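# Unfold a hand truck and load the tool case

## Task

Open out the hand truck: swing its toe plate out, extend the handle until the plunger latches it, set the truck upright, and rest the tool case on the toe plate.

## Robot and tools

Robot: two arms, left_arm and right_arm, each ending in a five-finger hand (left hand on left_arm, mirror of the right). Bases in the scene frame: left_arm at (-0.038, +0.361, 0) m, right_arm at (+0.051, -0.497, 0) m, both unrotated. Scene frame: origin at table-top height midway between the nominal bases, +z up, +x out over the table, left_arm on the +y side (image sides do not follow these names). Nothing may end up on the floor or be left off the table; small random nudges can hit loose objects.

Hand point: a point 0.05 m in front of the palm, 0.15 m from the wrist flange along the fingers. Its +z runs along straight fingers, +y out of the palm, +x across the palm away from the thumb on the right hand (toward the thumb on the left). Straight fingers extend 0.06 to 0.07 m past the point and sit 0.06 m behind it along -y. A wrist bracket on the little-finger side can strike things, and with the fingers level the wrist may hang below the hand point and reach the table first.

Row layout (28 numbers, each in [-1, 1], always both arms): left_arm dx, dy, dz, rx, ry, rz, then left hand little, ring, middle, index, thumb_bend, thumb_turn, force_limit, speed; then the same 14 for right_arm. Pose numbers are offsets, not poses: they are measured along the scene axes from that arm's Hand target as it stood when the action or move began, with rotation about the Hand target's position. 1.0 equals 0.6 m or 180 degrees; rx, ry, rz form one rotation vector. All six zeros re-request the current Hand target. Finger numbers are absolute targets: +1 open/straight, -1 closed; thumb_turn -1 puts the thumb opposite the fingers, +1 beside the palm. force_limit maps -1..+1 to about 0..10 N at the fingertip (0..15 N for the two thumb motors); speed rises from near zero at -1 to full at +0.48 and above. To leave a hand unchanged, resend the eight numbers of its last executed row (or, before any, its hand_measured six plus hand_force_limit and hand_speed). For a gentle grip close at speed -0.94 or lower. Graspable thickness with the thumb opposed: about 0.035 to 0.065 m, handles down to about 0.025 m.

Tools:
- execute_actions(actions, cameras): actions is a list of actions; each action is up to 15 rows of 28 numbers, one row per 1/30 s step, the final row held through step 15. Every row in an action counts from the action's start pose, so repeating an offset moves further. Images appear only for an empty actions list or when cameras names them.
- move(target, speed, blend, stop_force, zero, blocking, cameras): target is one 28-number row or up to 15 rows, all offsets from the same starting Hand targets. The hand point travels in straight lines; speed is top path speed in m/s, 0.002 to 3.6, default 0.25 (turns up to twice that in rad/s), one value or one per target. blend in m rounds corners in a list (0 = stop at each). stop_force in N, 3 to 120, one value for both arms, ends an arm's path when its wrist sensor feels that much push against the motion; not reliable for light or loose objects or while the hand turns; leave it out when moving off something being pressed. zero (default true) rezeroes moving arms first. blocking=false returns after about 0.5 s but cannot be combined with stop_force. Paths do not avoid obstacles or the other arm; avoid passing near an arm's own base. The result adds a move: line (done, off_target, moving, held, fault) and limits (paced = pose clipped, held = steps withheld).
- wait(seconds 0 to 10, cameras): let time run holding last commands.
- stop(cameras): brake a running move.
- zoom_image(camera, region [x0, y0, x1, y1], at most 504x504 px) on the latest image of cam_high, cam_low, cam_left_wrist or cam_right_wrist.
- show_instructions(): shows reference pages.
- zero_wrist_force(arm): rezero that arm's wrist sensor.
- finished_scene(scene): ends the scene (1 or 2), irreversible; the goal must hold without the robot.

Results: end_effector_position (m) and end_effector_quat_wxyz in the scene frame, velocities in m/s and rad/s; Hand target is the last commanded pose after clipping, the base for next offsets. The hand often rests short of it; send the missing distance. Orientation commands are clipped to 32 degrees from the measured one each step. hand_measured, hand_stopped_by (moving, target, force, stalled, fault) and hand_load_n list six values in motor order; a lost grip shows as load near 0. Wrist force/torque are in hand axes; joint torques include arm weight. Positions may be off by a few centimetres.

Avoid: any contact past a firm surface (arms are stiff), force faults near 150 N or joint torque limits (138 N m for shoulder/elbow, 25.7 N m for wrists), which stop an arm for 10 s; collisions between the arms or one hand gripping the other; hard hits, drops, releasing moving parts, and overloading fingers. Motors heat when holding loads or straining; at 85 °C the arm brakes for 30 to 60 s, with MOTOR HOT warning from 70 °C.

Each tool is called after "Emit:" as name([rows], argument=value, ...), one row to a line, values as JSON.

Reference images:

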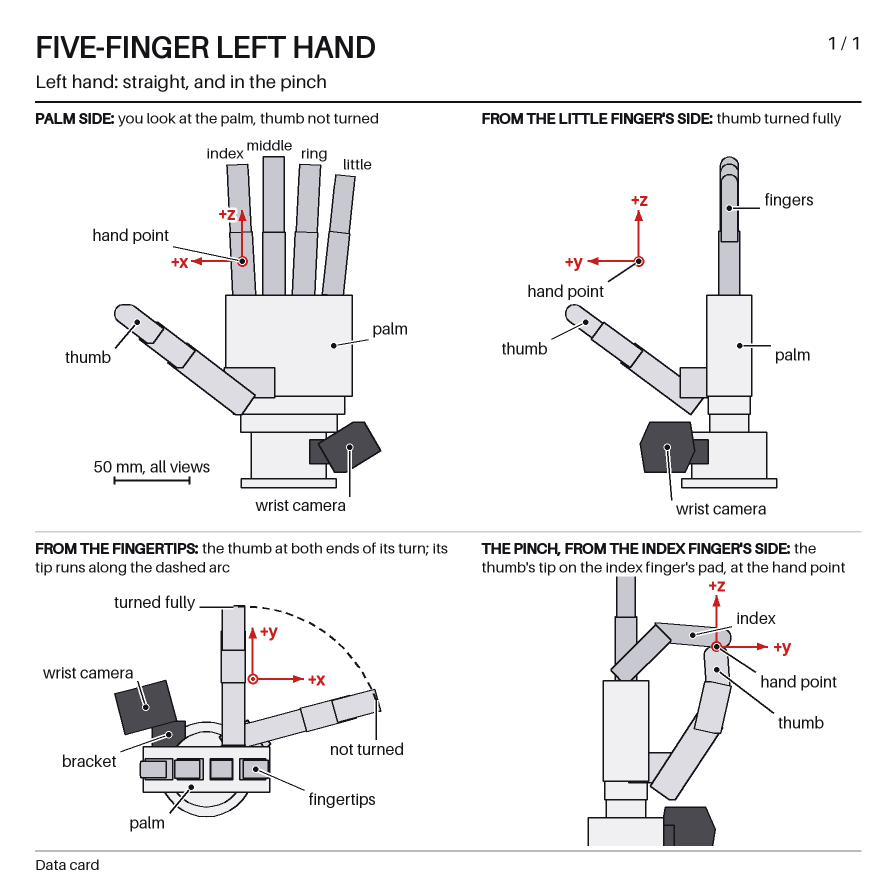

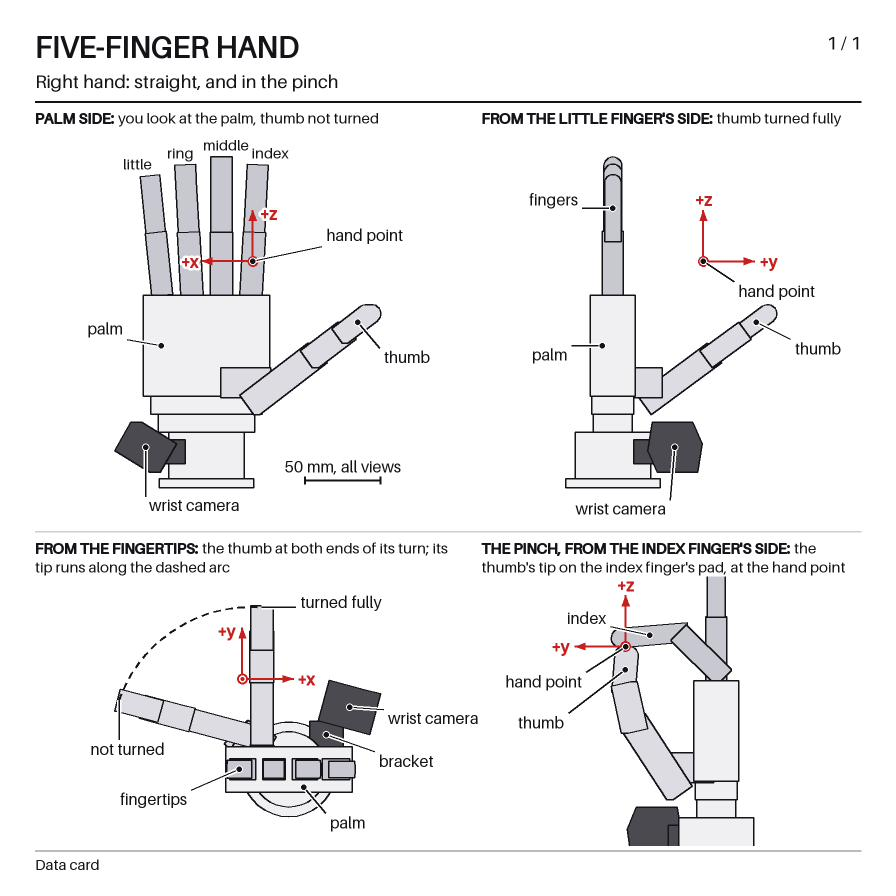

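## Session

Emit:
execute_actions(actions=[])

Scene clock: 0.00 s.
left_arm: end_effector_position=(+0.4419, -0.1990, +0.2014) hand_measured=(+1.000, +1.000, +1.000, +1.000, +1.000, +1.000) hand_load_n=(+0.5, +0.0, +0.0, +0.0, +0.0, +0.0) hand_stopped_by=(target, target, target, target, target, target) hand_force_limit=0.00 hand_speed=-0.80 end_effector_quat_wxyz=(+0.401, +0.800, -0.095, -0.437) | right_arm: end_effector_position=(+0.7565, -0.5820, +0.1869) hand_measured=(+1.000, +1.000, +1.000, +1.000, +1.000, +1.000) hand_load_n=(+0.0, +0.0, +0.0, +0.0, +0.0, +0.0) hand_stopped_by=(target, target, target, target, target, target) hand_force_limit=0.00 hand_speed=-0.80 end_effector_quat_wxyz=(+0.042, +0.361, +0.923, -0.122)
Joint positions: left_arm=[2.806 -2.83 -0.647 0.831 -0.674 2.031] | right_arm=[-0.275 -0.643 0.581 1.571 1.822 -1.107]
Joint velocities: within noise
Joint torques (N m): no reading
Wrist force (N): no reading
Wrist torque (N m): no reading
Wrist force, peak (N): no reading
Hand target: left_arm +0.4419, -0.1990, +0.2014; +0.401, +0.800, -0.095, -0.437 | right_arm +0.7565, -0.5820, +0.1869; +0.042, +0.361, +0.923, -0.122

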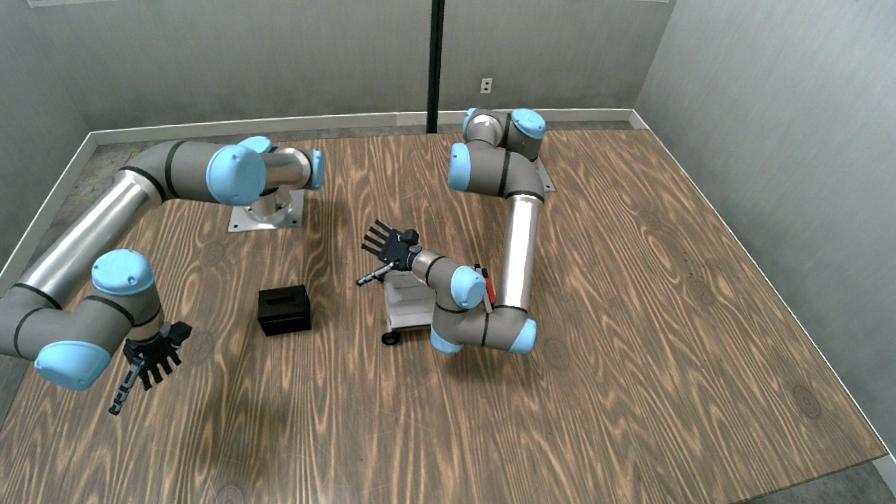

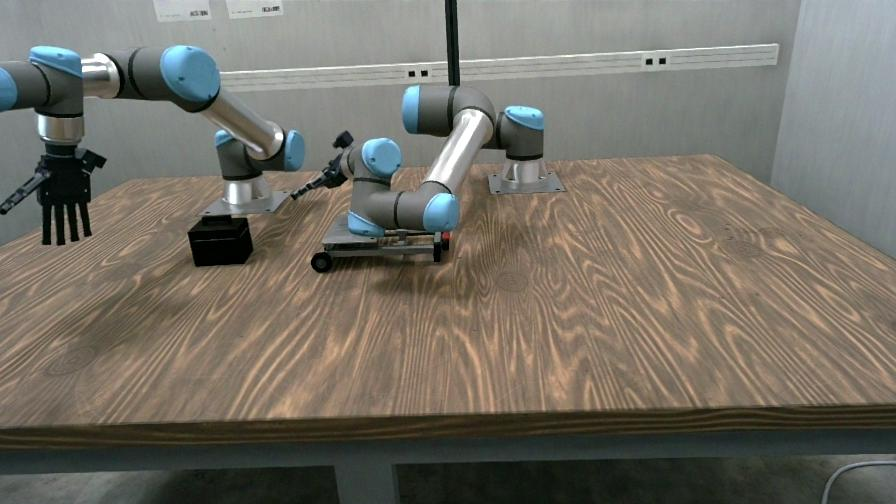

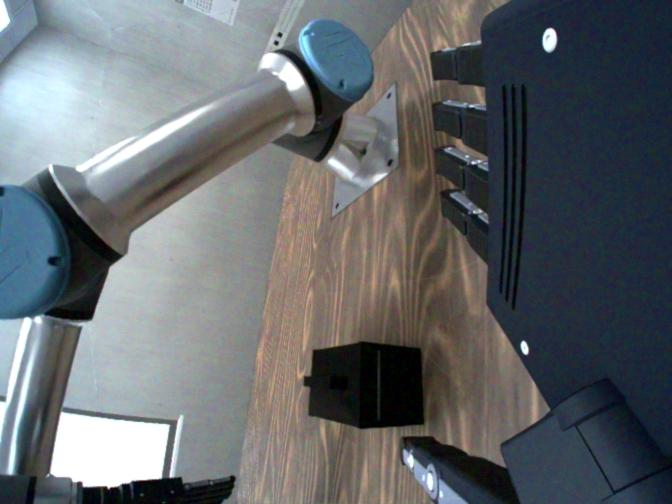

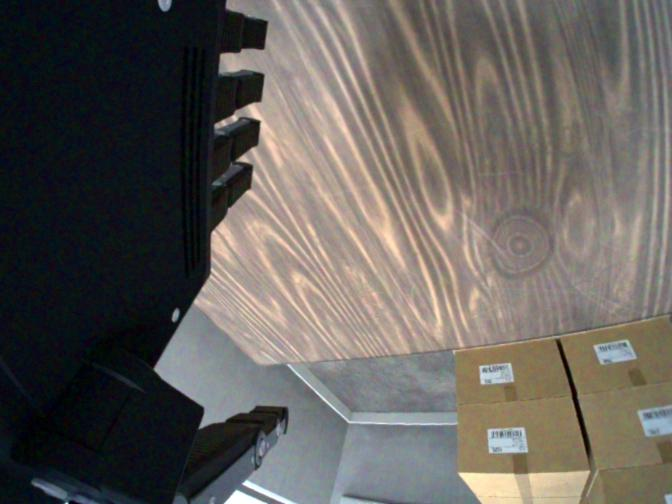

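Emit:
zoom_image(camera="cam_high", region=[240, 200, 600, 400])

Emit:
zoom_image(camera="cam_low", region=[170, 100, 500, 300])

Scaled by 1.400.

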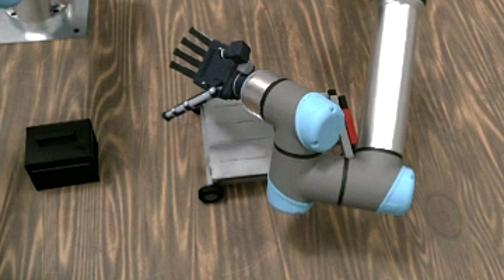

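Scaled by 1.527.

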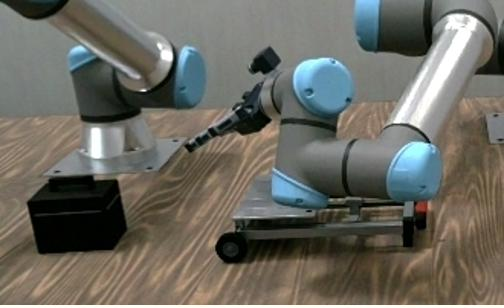

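Emit:
move([
  [0,0,0.5,0,0,0,1,1,1,1,1,1,0,-0.8,0,0,0,0,0,0,1,1,1,1,1,1,0,-0.8],
  [0,0.4,0.6,0,0,0,1,1,1,1,1,1,0,-0.8,0,0,0,0,0,0,1,1,1,1,1,1,0,-0.8],
], blend=[0.05,0], cameras=["all"])

Scene clock: 16.47 s.
left_arm: end_effector_position=(+0.4419, +0.0408, +0.5614) hand_measured=(+1.000, +1.000, +1.000, +1.000, +1.000, +1.000) hand_load_n=(+0.0, +0.0, +0.0, +0.0, +0.0, +0.0) hand_stopped_by=(target, target, target, target, target, target) hand_force_limit=0.00 hand_speed=-0.80 end_effector_quat_wxyz=(+0.401, +0.800, -0.095, -0.437) | right_arm: end_effector_position=(+0.7565, -0.5820, +0.1869) hand_measured=(+1.000, +1.000, +1.000, +1.000, +1.000, +1.000) hand_load_n=(+0.0, +0.0, +0.0, +0.0, -0.5, +0.0) hand_stopped_by=(target, target, target, target, target, target) hand_force_limit=0.00 hand_speed=-0.80 end_effector_quat_wxyz=(+0.042, +0.361, +0.923, -0.122)
Joint positions: left_arm=[3.154 -2.313 -0.721 0.255 -0.991 2.225] | right_arm=[-0.275 -0.643 0.581 1.571 1.822 -1.107]
Joint torques (N m): left_arm=[7.56 56.15 7.82 -0.26 -2.31 2.44] | right_arm=[0.64 -54.66 -19.19 2.24 0.44 -0.03]
Wrist force (N): left_arm=[-0.6 0.1 -0.4] | right_arm=[-0.1 0.1 -0.1]
Wrist torque (N m): left_arm=[0.04 0.10 -0.03] | right_arm=[0.03 0.03 0.00]
Wrist force, peak (N): left_arm=[-1.5 -1.0 -1.1] | right_arm=[-0.1 0.3 -0.6]
Hand target: left_arm +0.4419, +0.0410, +0.5614; +0.401, +0.800, -0.095, -0.437 | right_arm +0.7565, -0.5820, +0.1869; +0.042, +0.361, +0.923, -0.122
Off the commanded pose: left_arm 0.000 m, 0 deg | right_arm 0.000 m, 0 deg.
move: done

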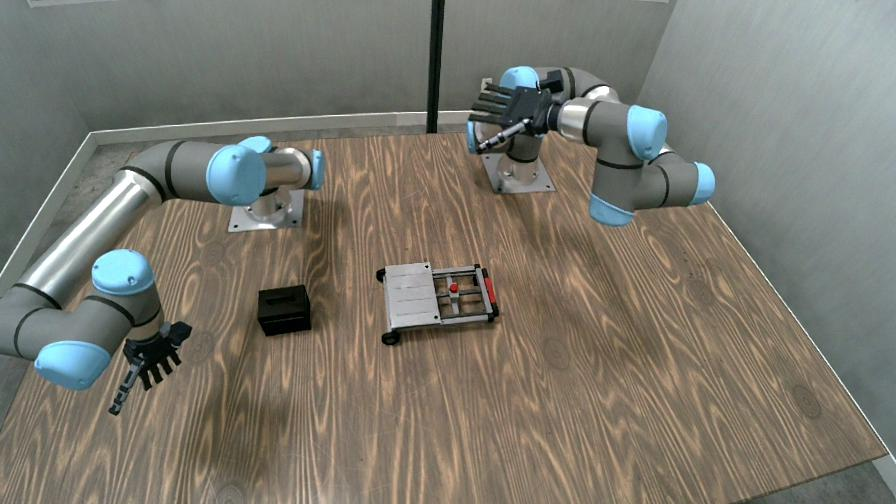

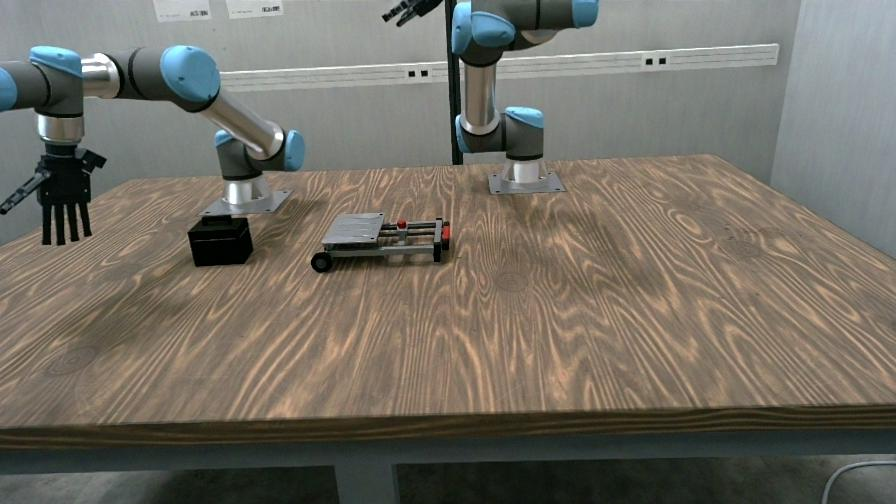

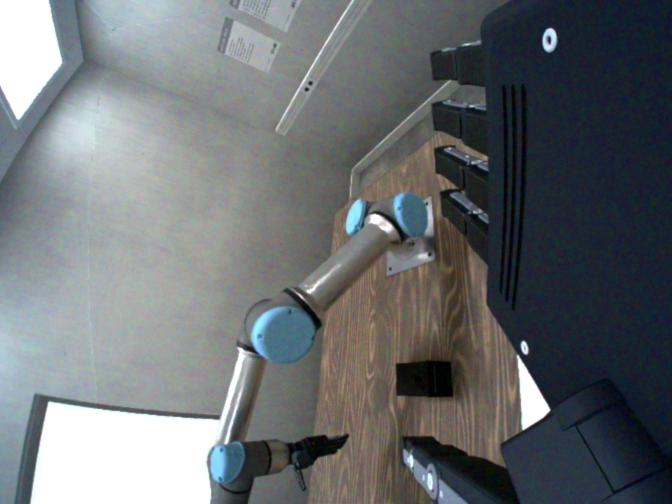

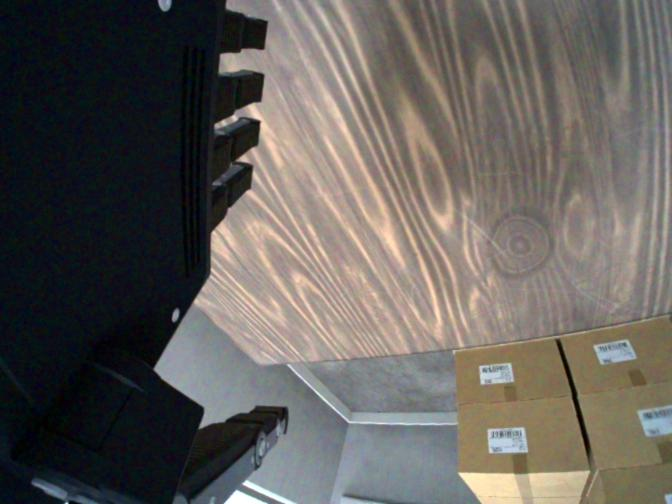

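Emit:
zoom_image(camera="cam_high", region=[240, 230, 530, 370])

Emit:
zoom_image(camera="cam_low", region=[170, 180, 480, 290])

Scaled by 1.738.

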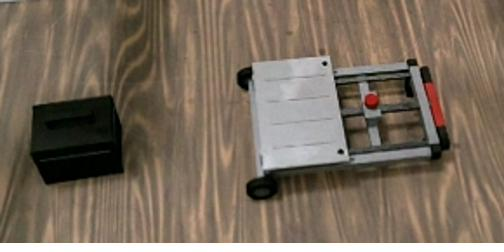

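Scaled by 1.626.

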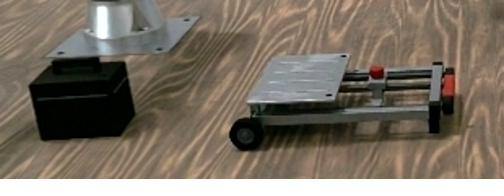

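Emit:
move(target=[0.097,0.1,-0.27,0.2717,-0.1315,-0.0128,1,1,1,1,1,1,0,-0.8,0,0,0,0,0,0,1,1,1,1,1,1,0,-0.8], cameras=["all"])

Scene clock: 76.63 s.
left_arm: end_effector_position=(+0.4981, +0.1015, +0.3982) hand_measured=(+1.000, +1.000, +1.000, +1.000, +1.000, +1.000) hand_load_n=(+0.0, +0.0, +0.0, +0.0, +0.0, -0.5) hand_stopped_by=(target, target, target, target, target, target) hand_force_limit=0.00 hand_speed=-0.80 end_effector_quat_wxyz=(+0.095, +0.968, +0.041, -0.229) | right_arm: end_effector_position=(+0.7565, -0.5820, +0.1869) hand_measured=(+1.000, +1.000, +1.000, +1.000, +1.000, +1.000) hand_load_n=(+0.0, +0.0, +0.0, +0.0, +0.0, +0.0) hand_stopped_by=(target, target, target, target, target, target) hand_force_limit=0.00 hand_speed=-0.80 end_effector_quat_wxyz=(+0.042, +0.361, +0.923, -0.122)
Joint positions: left_arm=[3.113 -2.591 -0.035 0.601 -1.354 1.508] | right_arm=[-0.275 -0.643 0.581 1.571 1.822 -1.107]
Joint torques (N m): left_arm=[-9.34 60.7 26.26 -0.75 -2.17 -2.41] | right_arm=[0.52 -54.55 -18.78 2.36 0.36 -0.04]
Wrist force (N): left_arm=[-0.8 0.8 -0.5] | right_arm=[0.0 0.3 0.1]
Wrist torque (N m): left_arm=[0.10 0.03 0.15] | right_arm=[0.04 0.00 0.02]
Wrist force, peak (N): left_arm=[-0.8 1.0 -0.7] | right_arm=[0.0 0.3 -0.5]
Hand target: left_arm +0.5001, +0.1010, +0.3994; +0.000, +0.961, +0.000, -0.277 | right_arm +0.7565, -0.5820, +0.1869; +0.042, +0.361, +0.923, -0.122
Off the commanded pose: left_arm 0.002 m, 13 deg | right_arm 0.000 m, 0 deg.
elbow stopped short (left arm): the move would have taken joint 3 (elbow) straighter than the controller allows.
move: off_target (left_arm)

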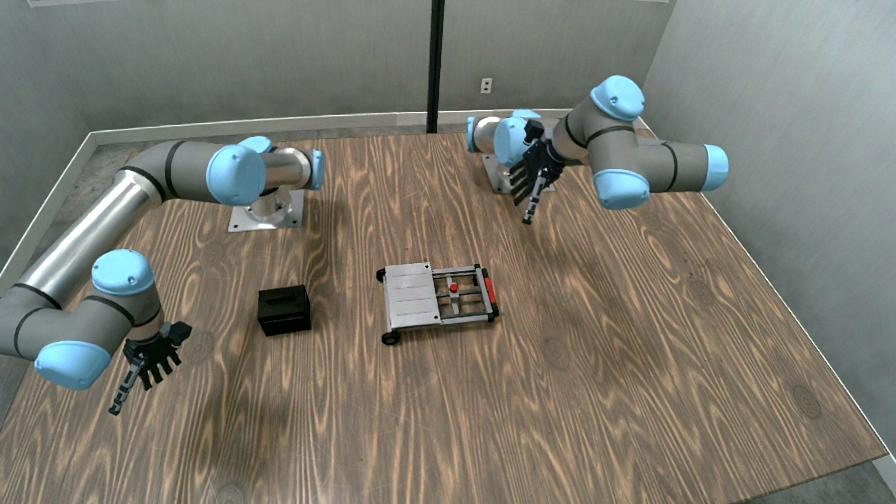

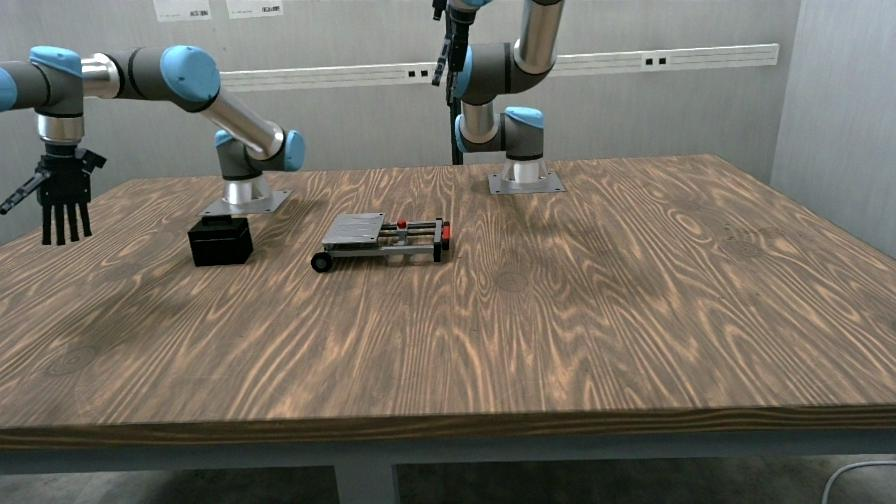

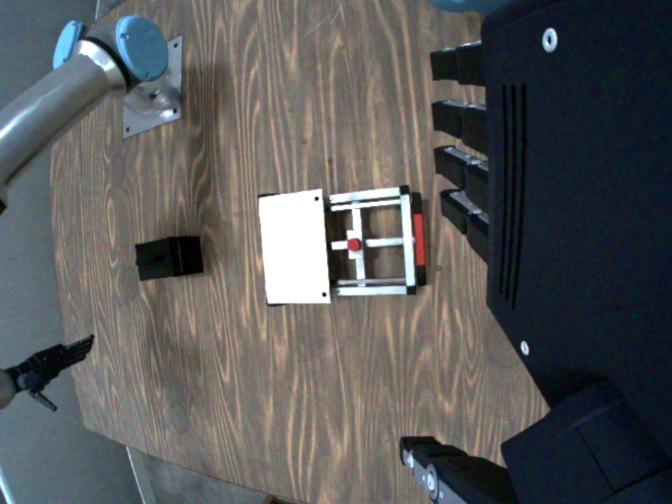

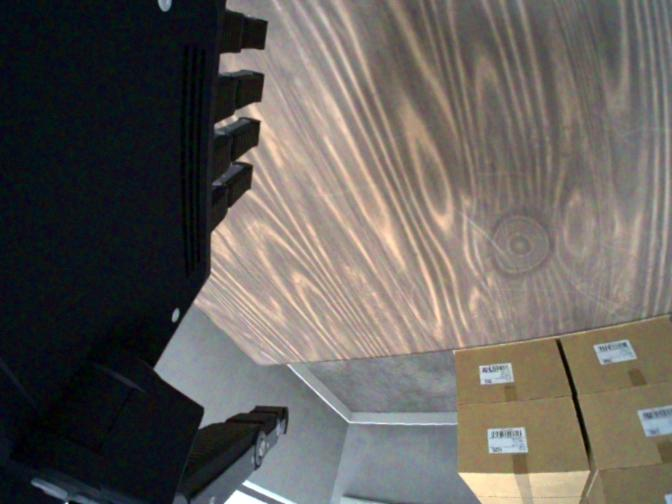

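Emit:
zoom_image(camera="cam_left_wrist", region=[240, 170, 450, 320])

Emit:
zoom_image(camera="cam_left_wrist", region=[0, 0, 240, 430])

Emit:
zoom_image(camera="cam_high", region=[240, 250, 390, 350])

Emit:
zoom_image(camera="cam_high", region=[370, 250, 510, 350])

Emit:
zoom_image(camera="cam_low", region=[300, 200, 460, 280])

Scaled by 2.400 from the camera's 672x504 image, which has a finer 960x720 frame.

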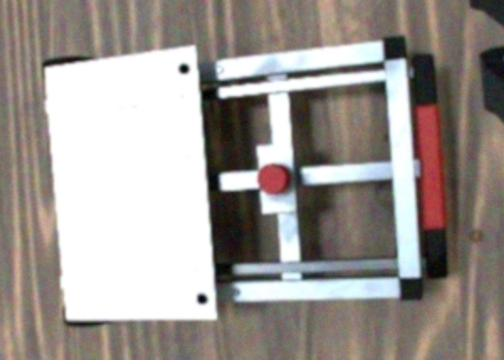

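Scaled by 1.172 from the camera's 672x504 image, which has a finer 960x720 frame.

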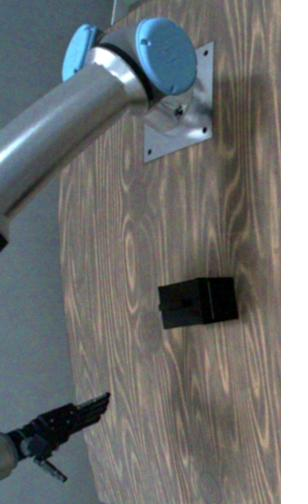

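Scaled by 3.360.

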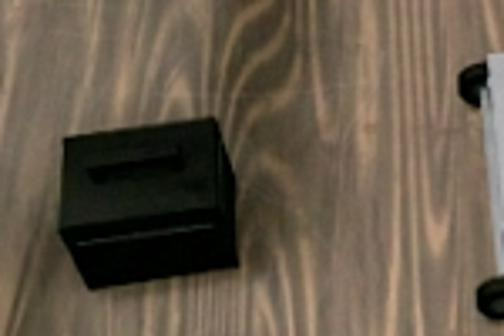

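Scaled by 3.600.

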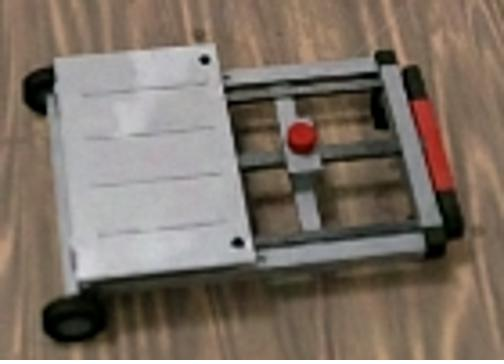

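Scaled by 3.150.

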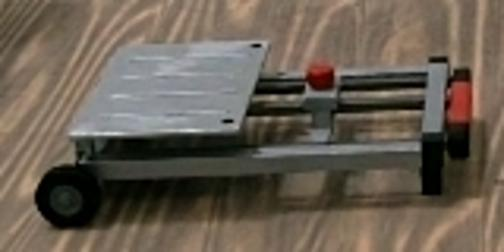

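Emit:
move(target=[-0.0835,0,-0.266,0,-0.061,0,1,1,1,1,1,1,0,-0.8,0,0,0,0,0,0,1,1,1,1,1,1,0,-0.8], cameras=["all"])

Scene clock: 165.10 s.
left_arm: end_effector_position=(+0.4500, +0.1010, +0.2398) hand_measured=(+1.000, +1.000, +1.000, +1.000, +1.000, +1.000) hand_load_n=(+0.0, +0.0, +0.0, +0.0, +0.0, +0.0) hand_stopped_by=(target, target, target, target, target, target) hand_force_limit=0.00 hand_speed=-0.80 end_effector_quat_wxyz=(+0.000, +0.983, +0.000, -0.183) | right_arm: end_effector_position=(+0.7565, -0.5820, +0.1869) hand_measured=(+1.000, +1.000, +1.000, +1.000, +1.000, +1.000) hand_load_n=(+0.0, +0.0, +0.0, +0.0, +0.0, +0.0) hand_stopped_by=(target, target, target, target, target, target) hand_force_limit=0.00 hand_speed=-0.80 end_effector_quat_wxyz=(+0.042, +0.361, +0.923, -0.122)
Joint positions: left_arm=[3.023 -2.265 -0.98 1.308 -1.528 1.461] | right_arm=[-0.275 -0.643 0.581 1.571 1.822 -1.107]
Joint torques (N m): left_arm=[9.58 54.79 5.35 -1.16 2.55 -2.53] | right_arm=[-0.01 -54.64 -19 2.49 0.42 -0.28]
Wrist force (N): left_arm=[-0.6 0.2 -0.5] | right_arm=[0.0 0.5 -0.2]
Wrist torque (N m): left_arm=[-0.01 -0.01 0.15] | right_arm=[0.08 0.01 0.02]
Wrist force, peak (N): left_arm=[-1.2 0.5 -1.5] | right_arm=[0.0 0.1 -0.6]
Hand target: left_arm +0.4500, +0.1010, +0.2398; +0.000, +0.983, +0.000, -0.183 | right_arm +0.7565, -0.5820, +0.1869; +0.042, +0.361, +0.923, -0.122
Off the commanded pose: left_arm 0.000 m, 0 deg | right_arm 0.000 m, 0 deg.
move: done

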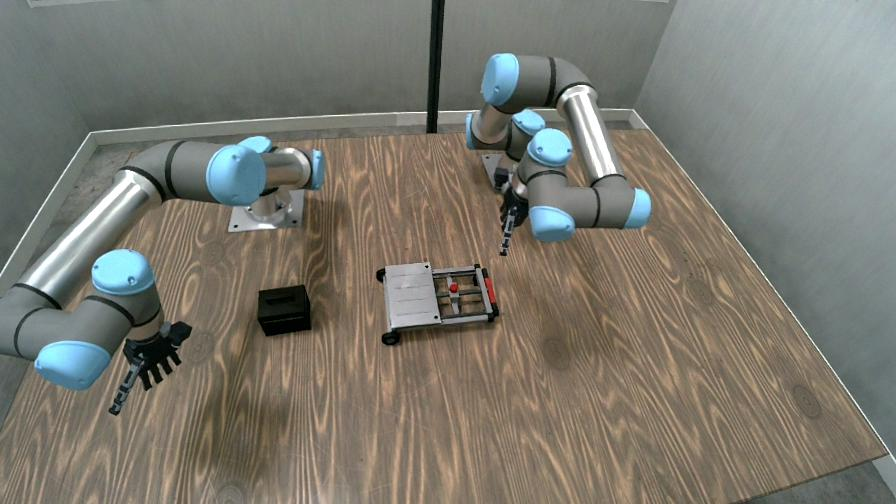

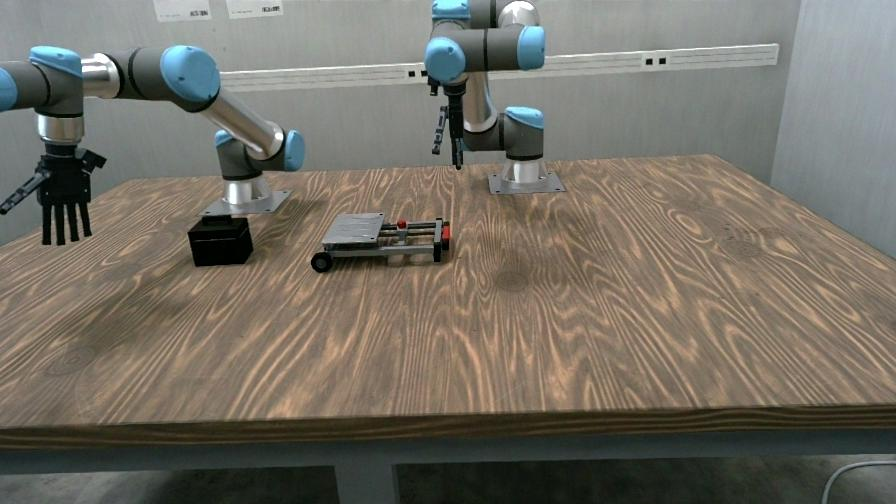

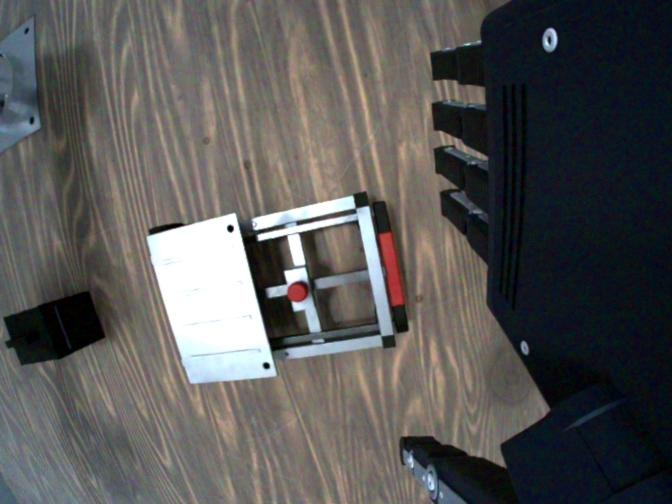

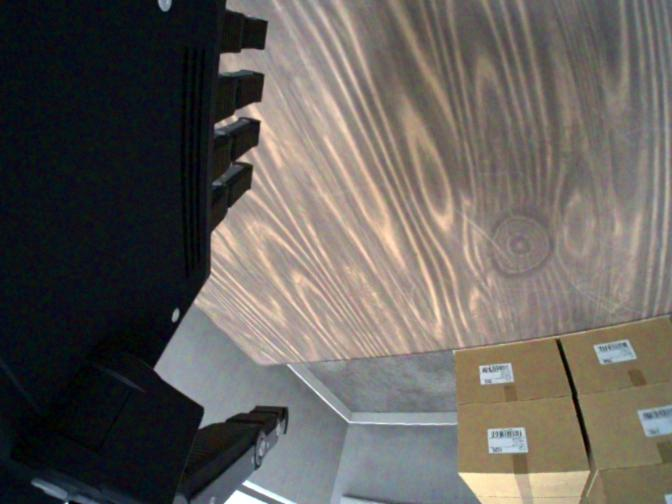

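Emit:
zoom_image(camera="cam_left_wrist", region=[220, 180, 430, 380])

Emit:
zoom_image(camera="cam_left_wrist", region=[0, 200, 280, 400])

Scaled by 2.400 from the camera's 672x504 image, which has a finer 960x720 frame.

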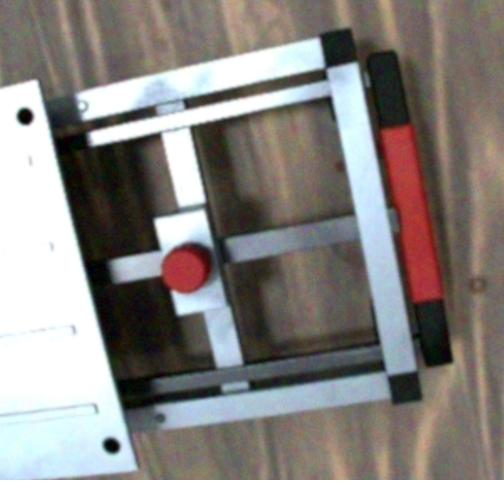

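Scaled by 1.800 from the camera's 672x504 image, which has a finer 960x720 frame.

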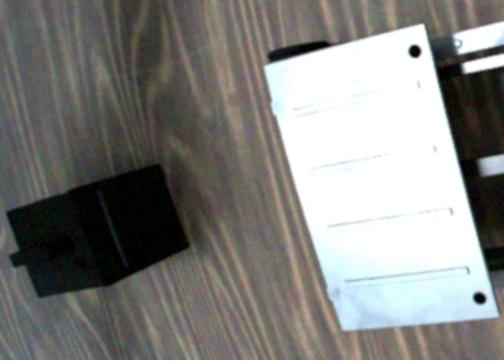

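Emit:
zoom_image(camera="cam_low", region=[400, 205, 470, 275])

Emit:
zoom_image(camera="cam_low", region=[300, 205, 400, 280])

Scaled by 7.200.

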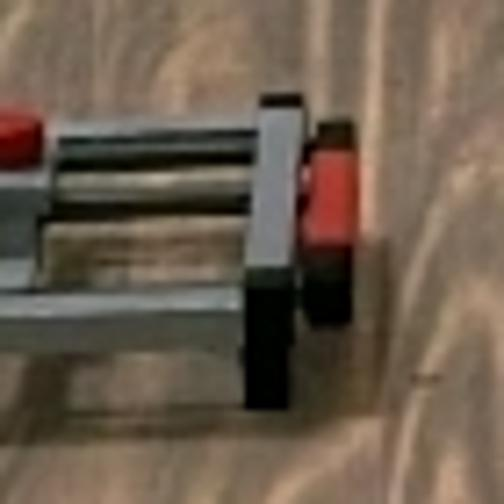

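Scaled by 5.040.

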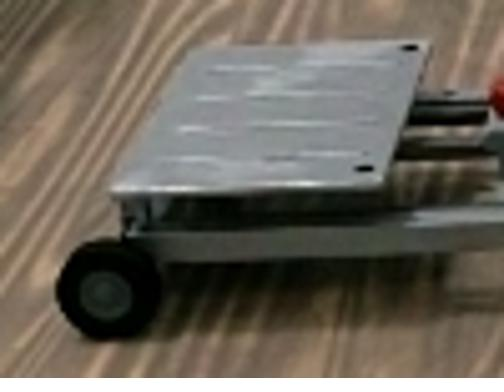

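Emit:
move(target=[0,0.05,0,0,0,0,1,1,1,1,1,1,0,-0.8,-0.4275,0.553,0.188,0.0344,-0.1,-0.757,1,1,1,1,1,1,0,-0.8], cameras=["all"], speed=0.4)

Scene clock: 276.23 s.
left_arm: end_effector_position=(+0.4500, +0.1310, +0.2398) hand_measured=(+1.000, +1.000, +1.000, +1.000, +1.000, +1.000) hand_load_n=(+0.0, +0.0, +0.0, +0.0, +0.0, +0.0) hand_stopped_by=(target, target, target, target, target, target) hand_force_limit=0.00 hand_speed=-0.80 end_effector_quat_wxyz=(+0.000, +0.983, +0.000, -0.183) | right_arm: end_effector_position=(+0.5001, -0.2502, +0.2996) hand_measured=(+1.000, +1.000, +1.000, +1.000, +1.000, +1.000) hand_load_n=(+0.0, +0.0, +0.0, +0.5, +0.0, +0.0) hand_stopped_by=(target, target, target, target, target, target) hand_force_limit=0.00 hand_speed=-0.80 end_effector_quat_wxyz=(+0.000, +1.000, +0.001, +0.000)
Joint positions: left_arm=[3.076 -2.238 -1.026 1.326 -1.547 1.51] | right_arm=[0.333 -0.896 0.753 1.713 1.571 1.904]
Joint torques (N m): left_arm=[9.78 53.96 5.81 -0.98 -2.58 2.68] | right_arm=[10.57 -39.44 -27.37 3.68 2.51 1.24]
Wrist force (N): left_arm=[-0.3 0.7 -0.4] | right_arm=[0.1 0.3 -0.3]
Wrist torque (N m): left_arm=[0.06 -0.04 -0.01] | right_arm=[0.02 0.05 -0.02]
Wrist force, peak (N): left_arm=[-0.7 0.4 -0.9] | right_arm=[-1.0 -0.2 0.0]
Hand target: left_arm +0.4500, +0.1310, +0.2398; +0.000, +0.983, +0.000, -0.183 | right_arm +0.5000, -0.2502, +0.2997; +0.000, +1.000, +0.000, +0.000
Off the commanded pose: left_arm 0.000 m, 0 deg | right_arm 0.000 m, 0 deg.
move: done

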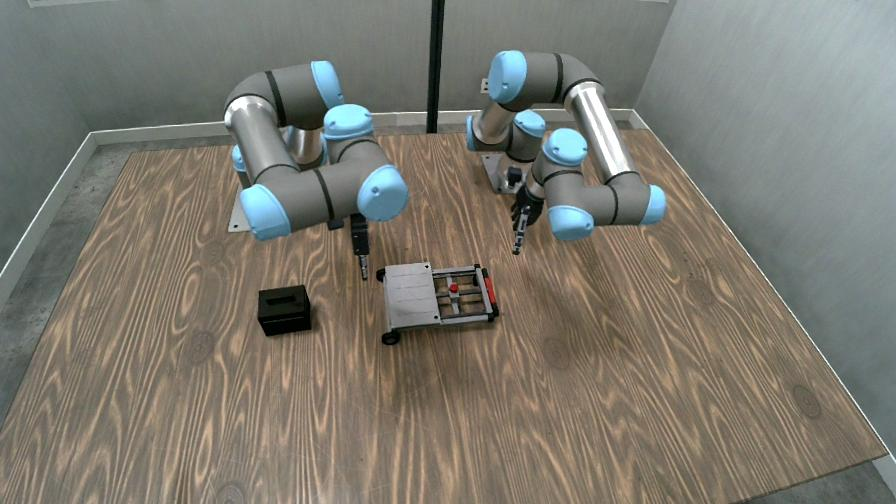

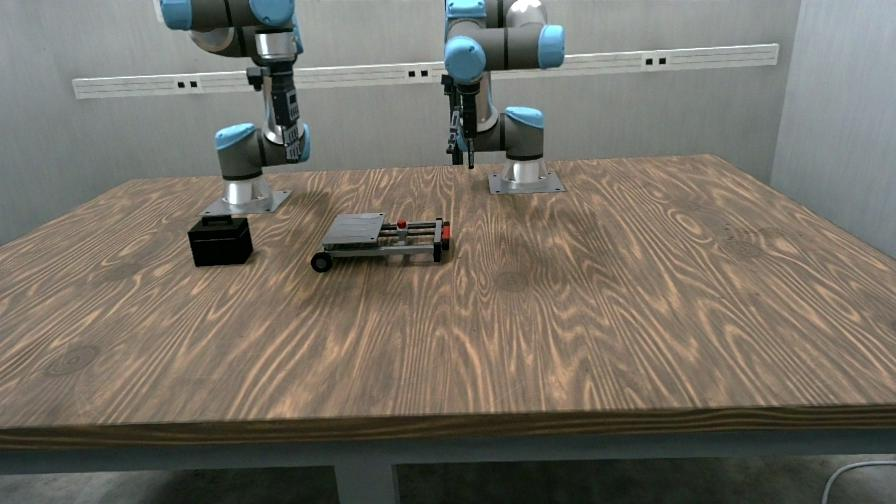

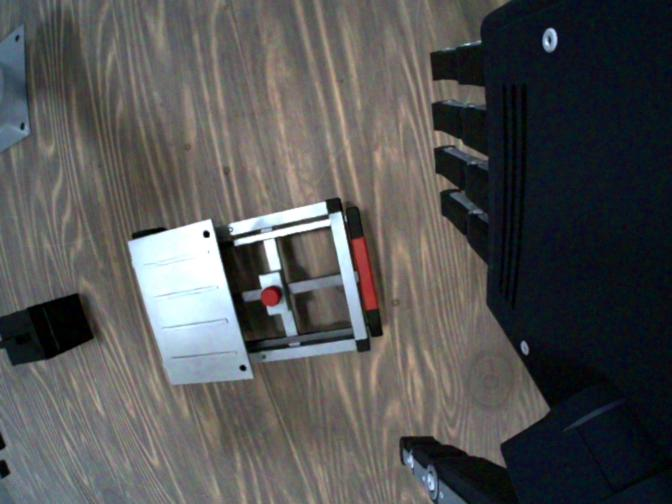

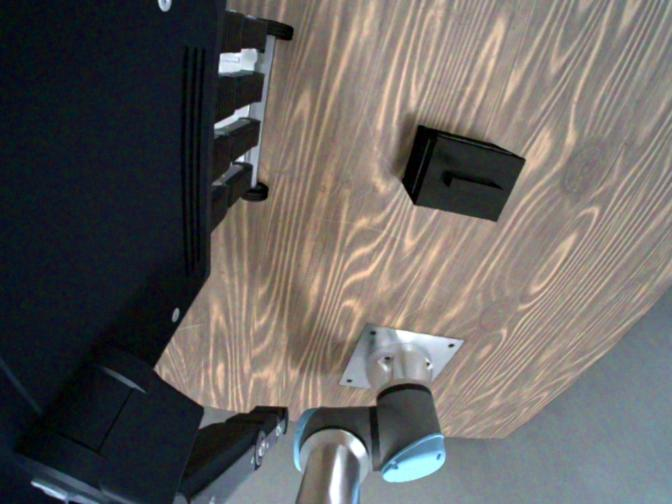

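Emit:
move(target=[0,0.02,0,0,0,0,1,1,1,1,1,1,0,-0.8,0.05,0.30,-0.15,0,0,0,-1,-1,1,1,1,1,-0.5,0], cameras=["all"])

Scene clock: 383.83 s.
left_arm: end_effector_position=(+0.4500, +0.1430, +0.2398) hand_measured=(+1.000, +1.000, +1.000, +1.000, +1.000, +1.000) hand_load_n=(+0.0, +0.0, +0.0, +0.0, +0.0, +0.5) hand_stopped_by=(target, target, target, target, target, target) hand_force_limit=0.00 hand_speed=-0.80 end_effector_quat_wxyz=(+0.000, +0.983, +0.000, -0.183) | right_arm: end_effector_position=(+0.5287, -0.0715, +0.2090) hand_measured=(-1.000, -1.000, +1.000, +1.000, +1.000, +1.000) hand_load_n=(-0.5, +0.0, +0.0, +0.0, +0.0, +0.0) hand_stopped_by=(target, target, target, target, target, target) hand_force_limit=-0.50 hand_speed=0.00 end_effector_quat_wxyz=(-0.047, +0.998, +0.008, +0.051)
Joint positions: left_arm=[3.098 -2.228 -1.043 1.332 -1.554 1.53] | right_arm=[0.564 -0.415 0.035 1.814 1.545 2.12]
Joint torques (N m): left_arm=[9.54 53.01 6.32 -0.94 -2.56 2.66] | right_arm=[10.38 -51.06 -26.96 0.75 -2.33 1.31]
Wrist force (N): left_arm=[-0.5 0.6 -0.6] | right_arm=[0.1 0.0 0.0]
Wrist torque (N m): left_arm=[0.05 -0.02 0.00] | right_arm=[-0.02 0.06 -0.02]
Wrist force, peak (N): left_arm=[-0.6 0.7 -0.8] | right_arm=[0.1 1.6 -0.7]
Hand target: left_arm +0.4500, +0.1430, +0.2398; +0.000, +0.983, +0.000, -0.183 | right_arm +0.5300, -0.0702, +0.2097; +0.000, +1.000, +0.000, +0.000
Off the commanded pose: left_arm 0.000 m, 0 deg | right_arm 0.002 m, 8 deg.
elbow stopped short (right arm): the move would have taken joint 3 (elbow) straighter than the controller allows.
move: off_target (right_arm)

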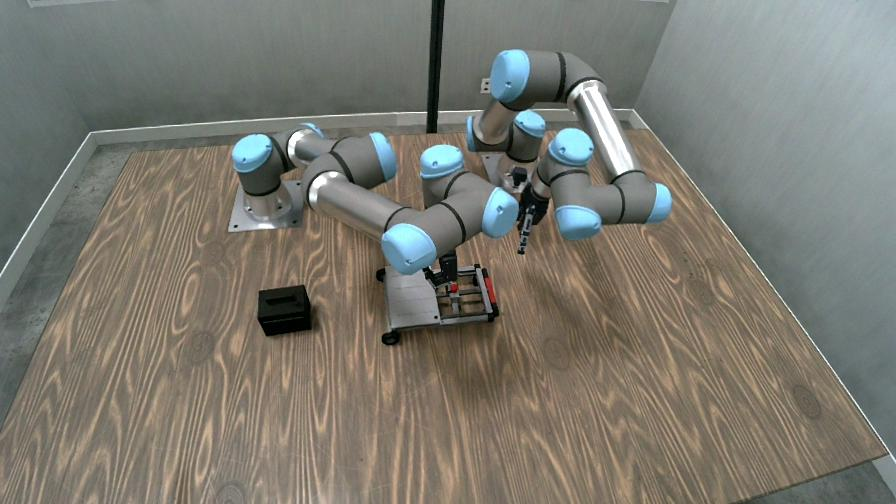

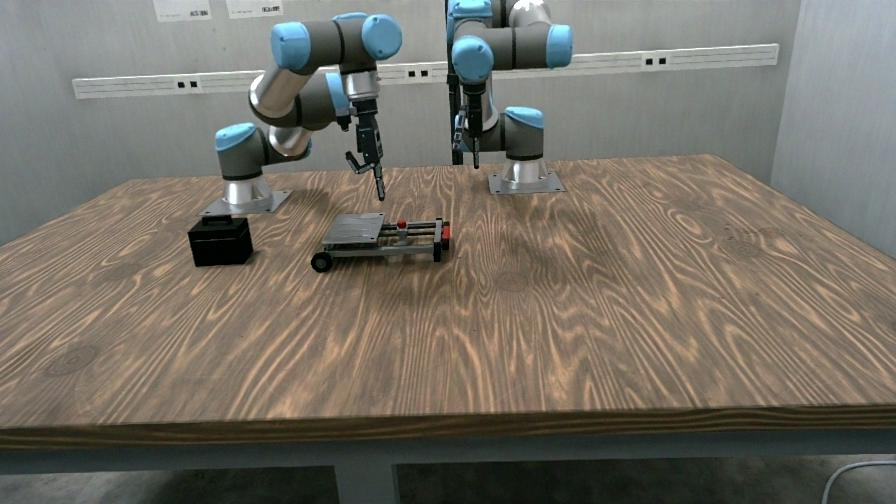

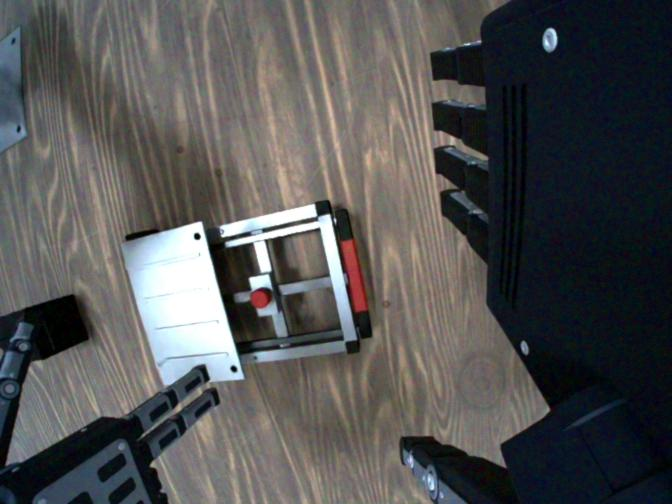

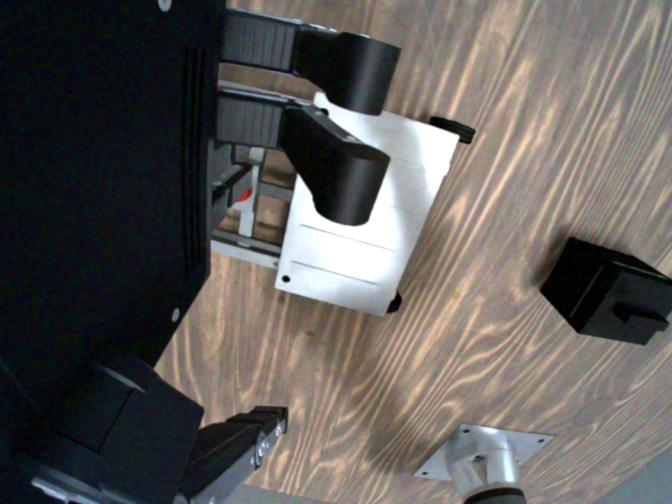

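Emit:
move(target=[0,0,0,0,0,0,1,1,1,1,1,1,0,-0.8,-0.027,0.033,-0.1,0,0,0,-1,-1,1,1,1,1,-0.5,0], cameras=["cam_left_wrist","cam_right_wrist"])

Emit:
zoom_image(camera="cam_left_wrist", region=[120, 200, 370, 420])

Scene clock: 397.17 s.
left_arm: end_effector_position=(+0.4500, +0.1430, +0.2398) hand_measured=(+1.000, +1.000, +1.000, +1.000, +1.000, +1.000) hand_load_n=(+0.0, +0.0, +0.0, +0.0, +0.5, +0.0) hand_stopped_by=(target, target, target, target, target, target) hand_force_limit=0.00 hand_speed=-0.80 end_effector_quat_wxyz=(+0.000, +0.983, +0.000, -0.183) | right_arm: end_effector_position=(+0.5128, -0.0516, +0.1494) hand_measured=(-1.000, -1.000, +1.000, +1.000, +1.000, +1.000) hand_load_n=(+0.0, +0.0, +0.0, +0.0, +0.0, +0.0) hand_stopped_by=(target, target, target, target, target, target) hand_force_limit=-0.50 hand_speed=0.00 end_effector_quat_wxyz=(-0.019, +1.000, +0.003, +0.019)
Joint positions: left_arm=[3.098 -2.228 -1.043 1.332 -1.554 1.53] | right_arm=[0.605 -0.322 0.035 1.805 1.561 2.171]
Joint torques (N m): left_arm=[9.47 52.97 5.86 -0.92 -2.56 2.74] | right_arm=[10.59 -52.97 -17.81 0.94 0.06 1.56]
Wrist force (N): left_arm=[-0.7 0.5 -0.7] | right_arm=[0.1 0.1 -0.1]
Wrist torque (N m): left_arm=[0.04 0.01 -0.02] | right_arm=[-0.02 0.05 -0.03]
Wrist force, peak (N): left_arm=[-0.9 0.6 -0.8] | right_arm=[0.2 0.6 -0.9]
Hand target: left_arm +0.4500, +0.1430, +0.2398; +0.000, +0.983, +0.000, -0.183 | right_arm +0.5138, -0.0504, +0.1497; +0.000, +1.000, +0.000, +0.000
Off the commanded pose: left_arm 0.000 m, 0 deg | right_arm 0.002 m, 3 deg.
elbow stopped short (right arm): the move would have taken joint 3 (elbow) straighter than the controller allows.
move: off_target (right_arm)
Images, in order (width x height): cam_left_wrist 672x504, cam_right_wrist 672x504.

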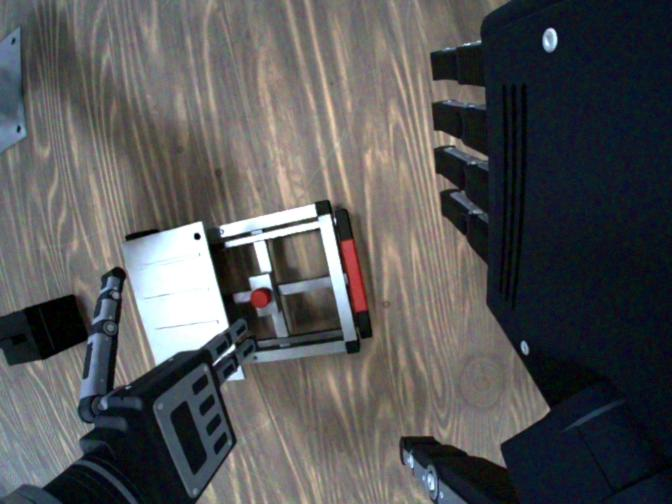

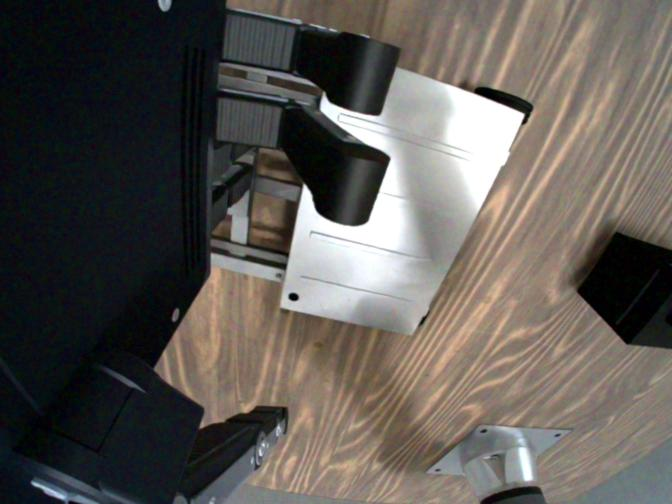

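Scaled by 2.016 from the camera's 672x504 image, which has a finer 960x720 frame.

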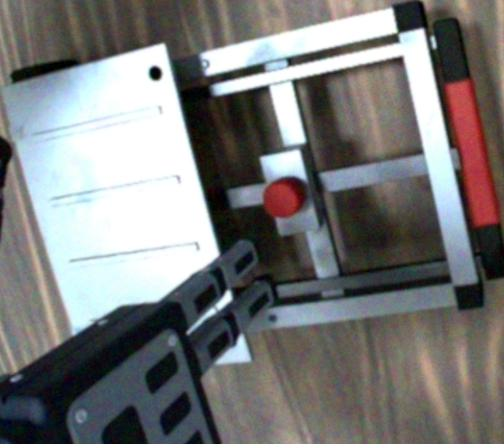

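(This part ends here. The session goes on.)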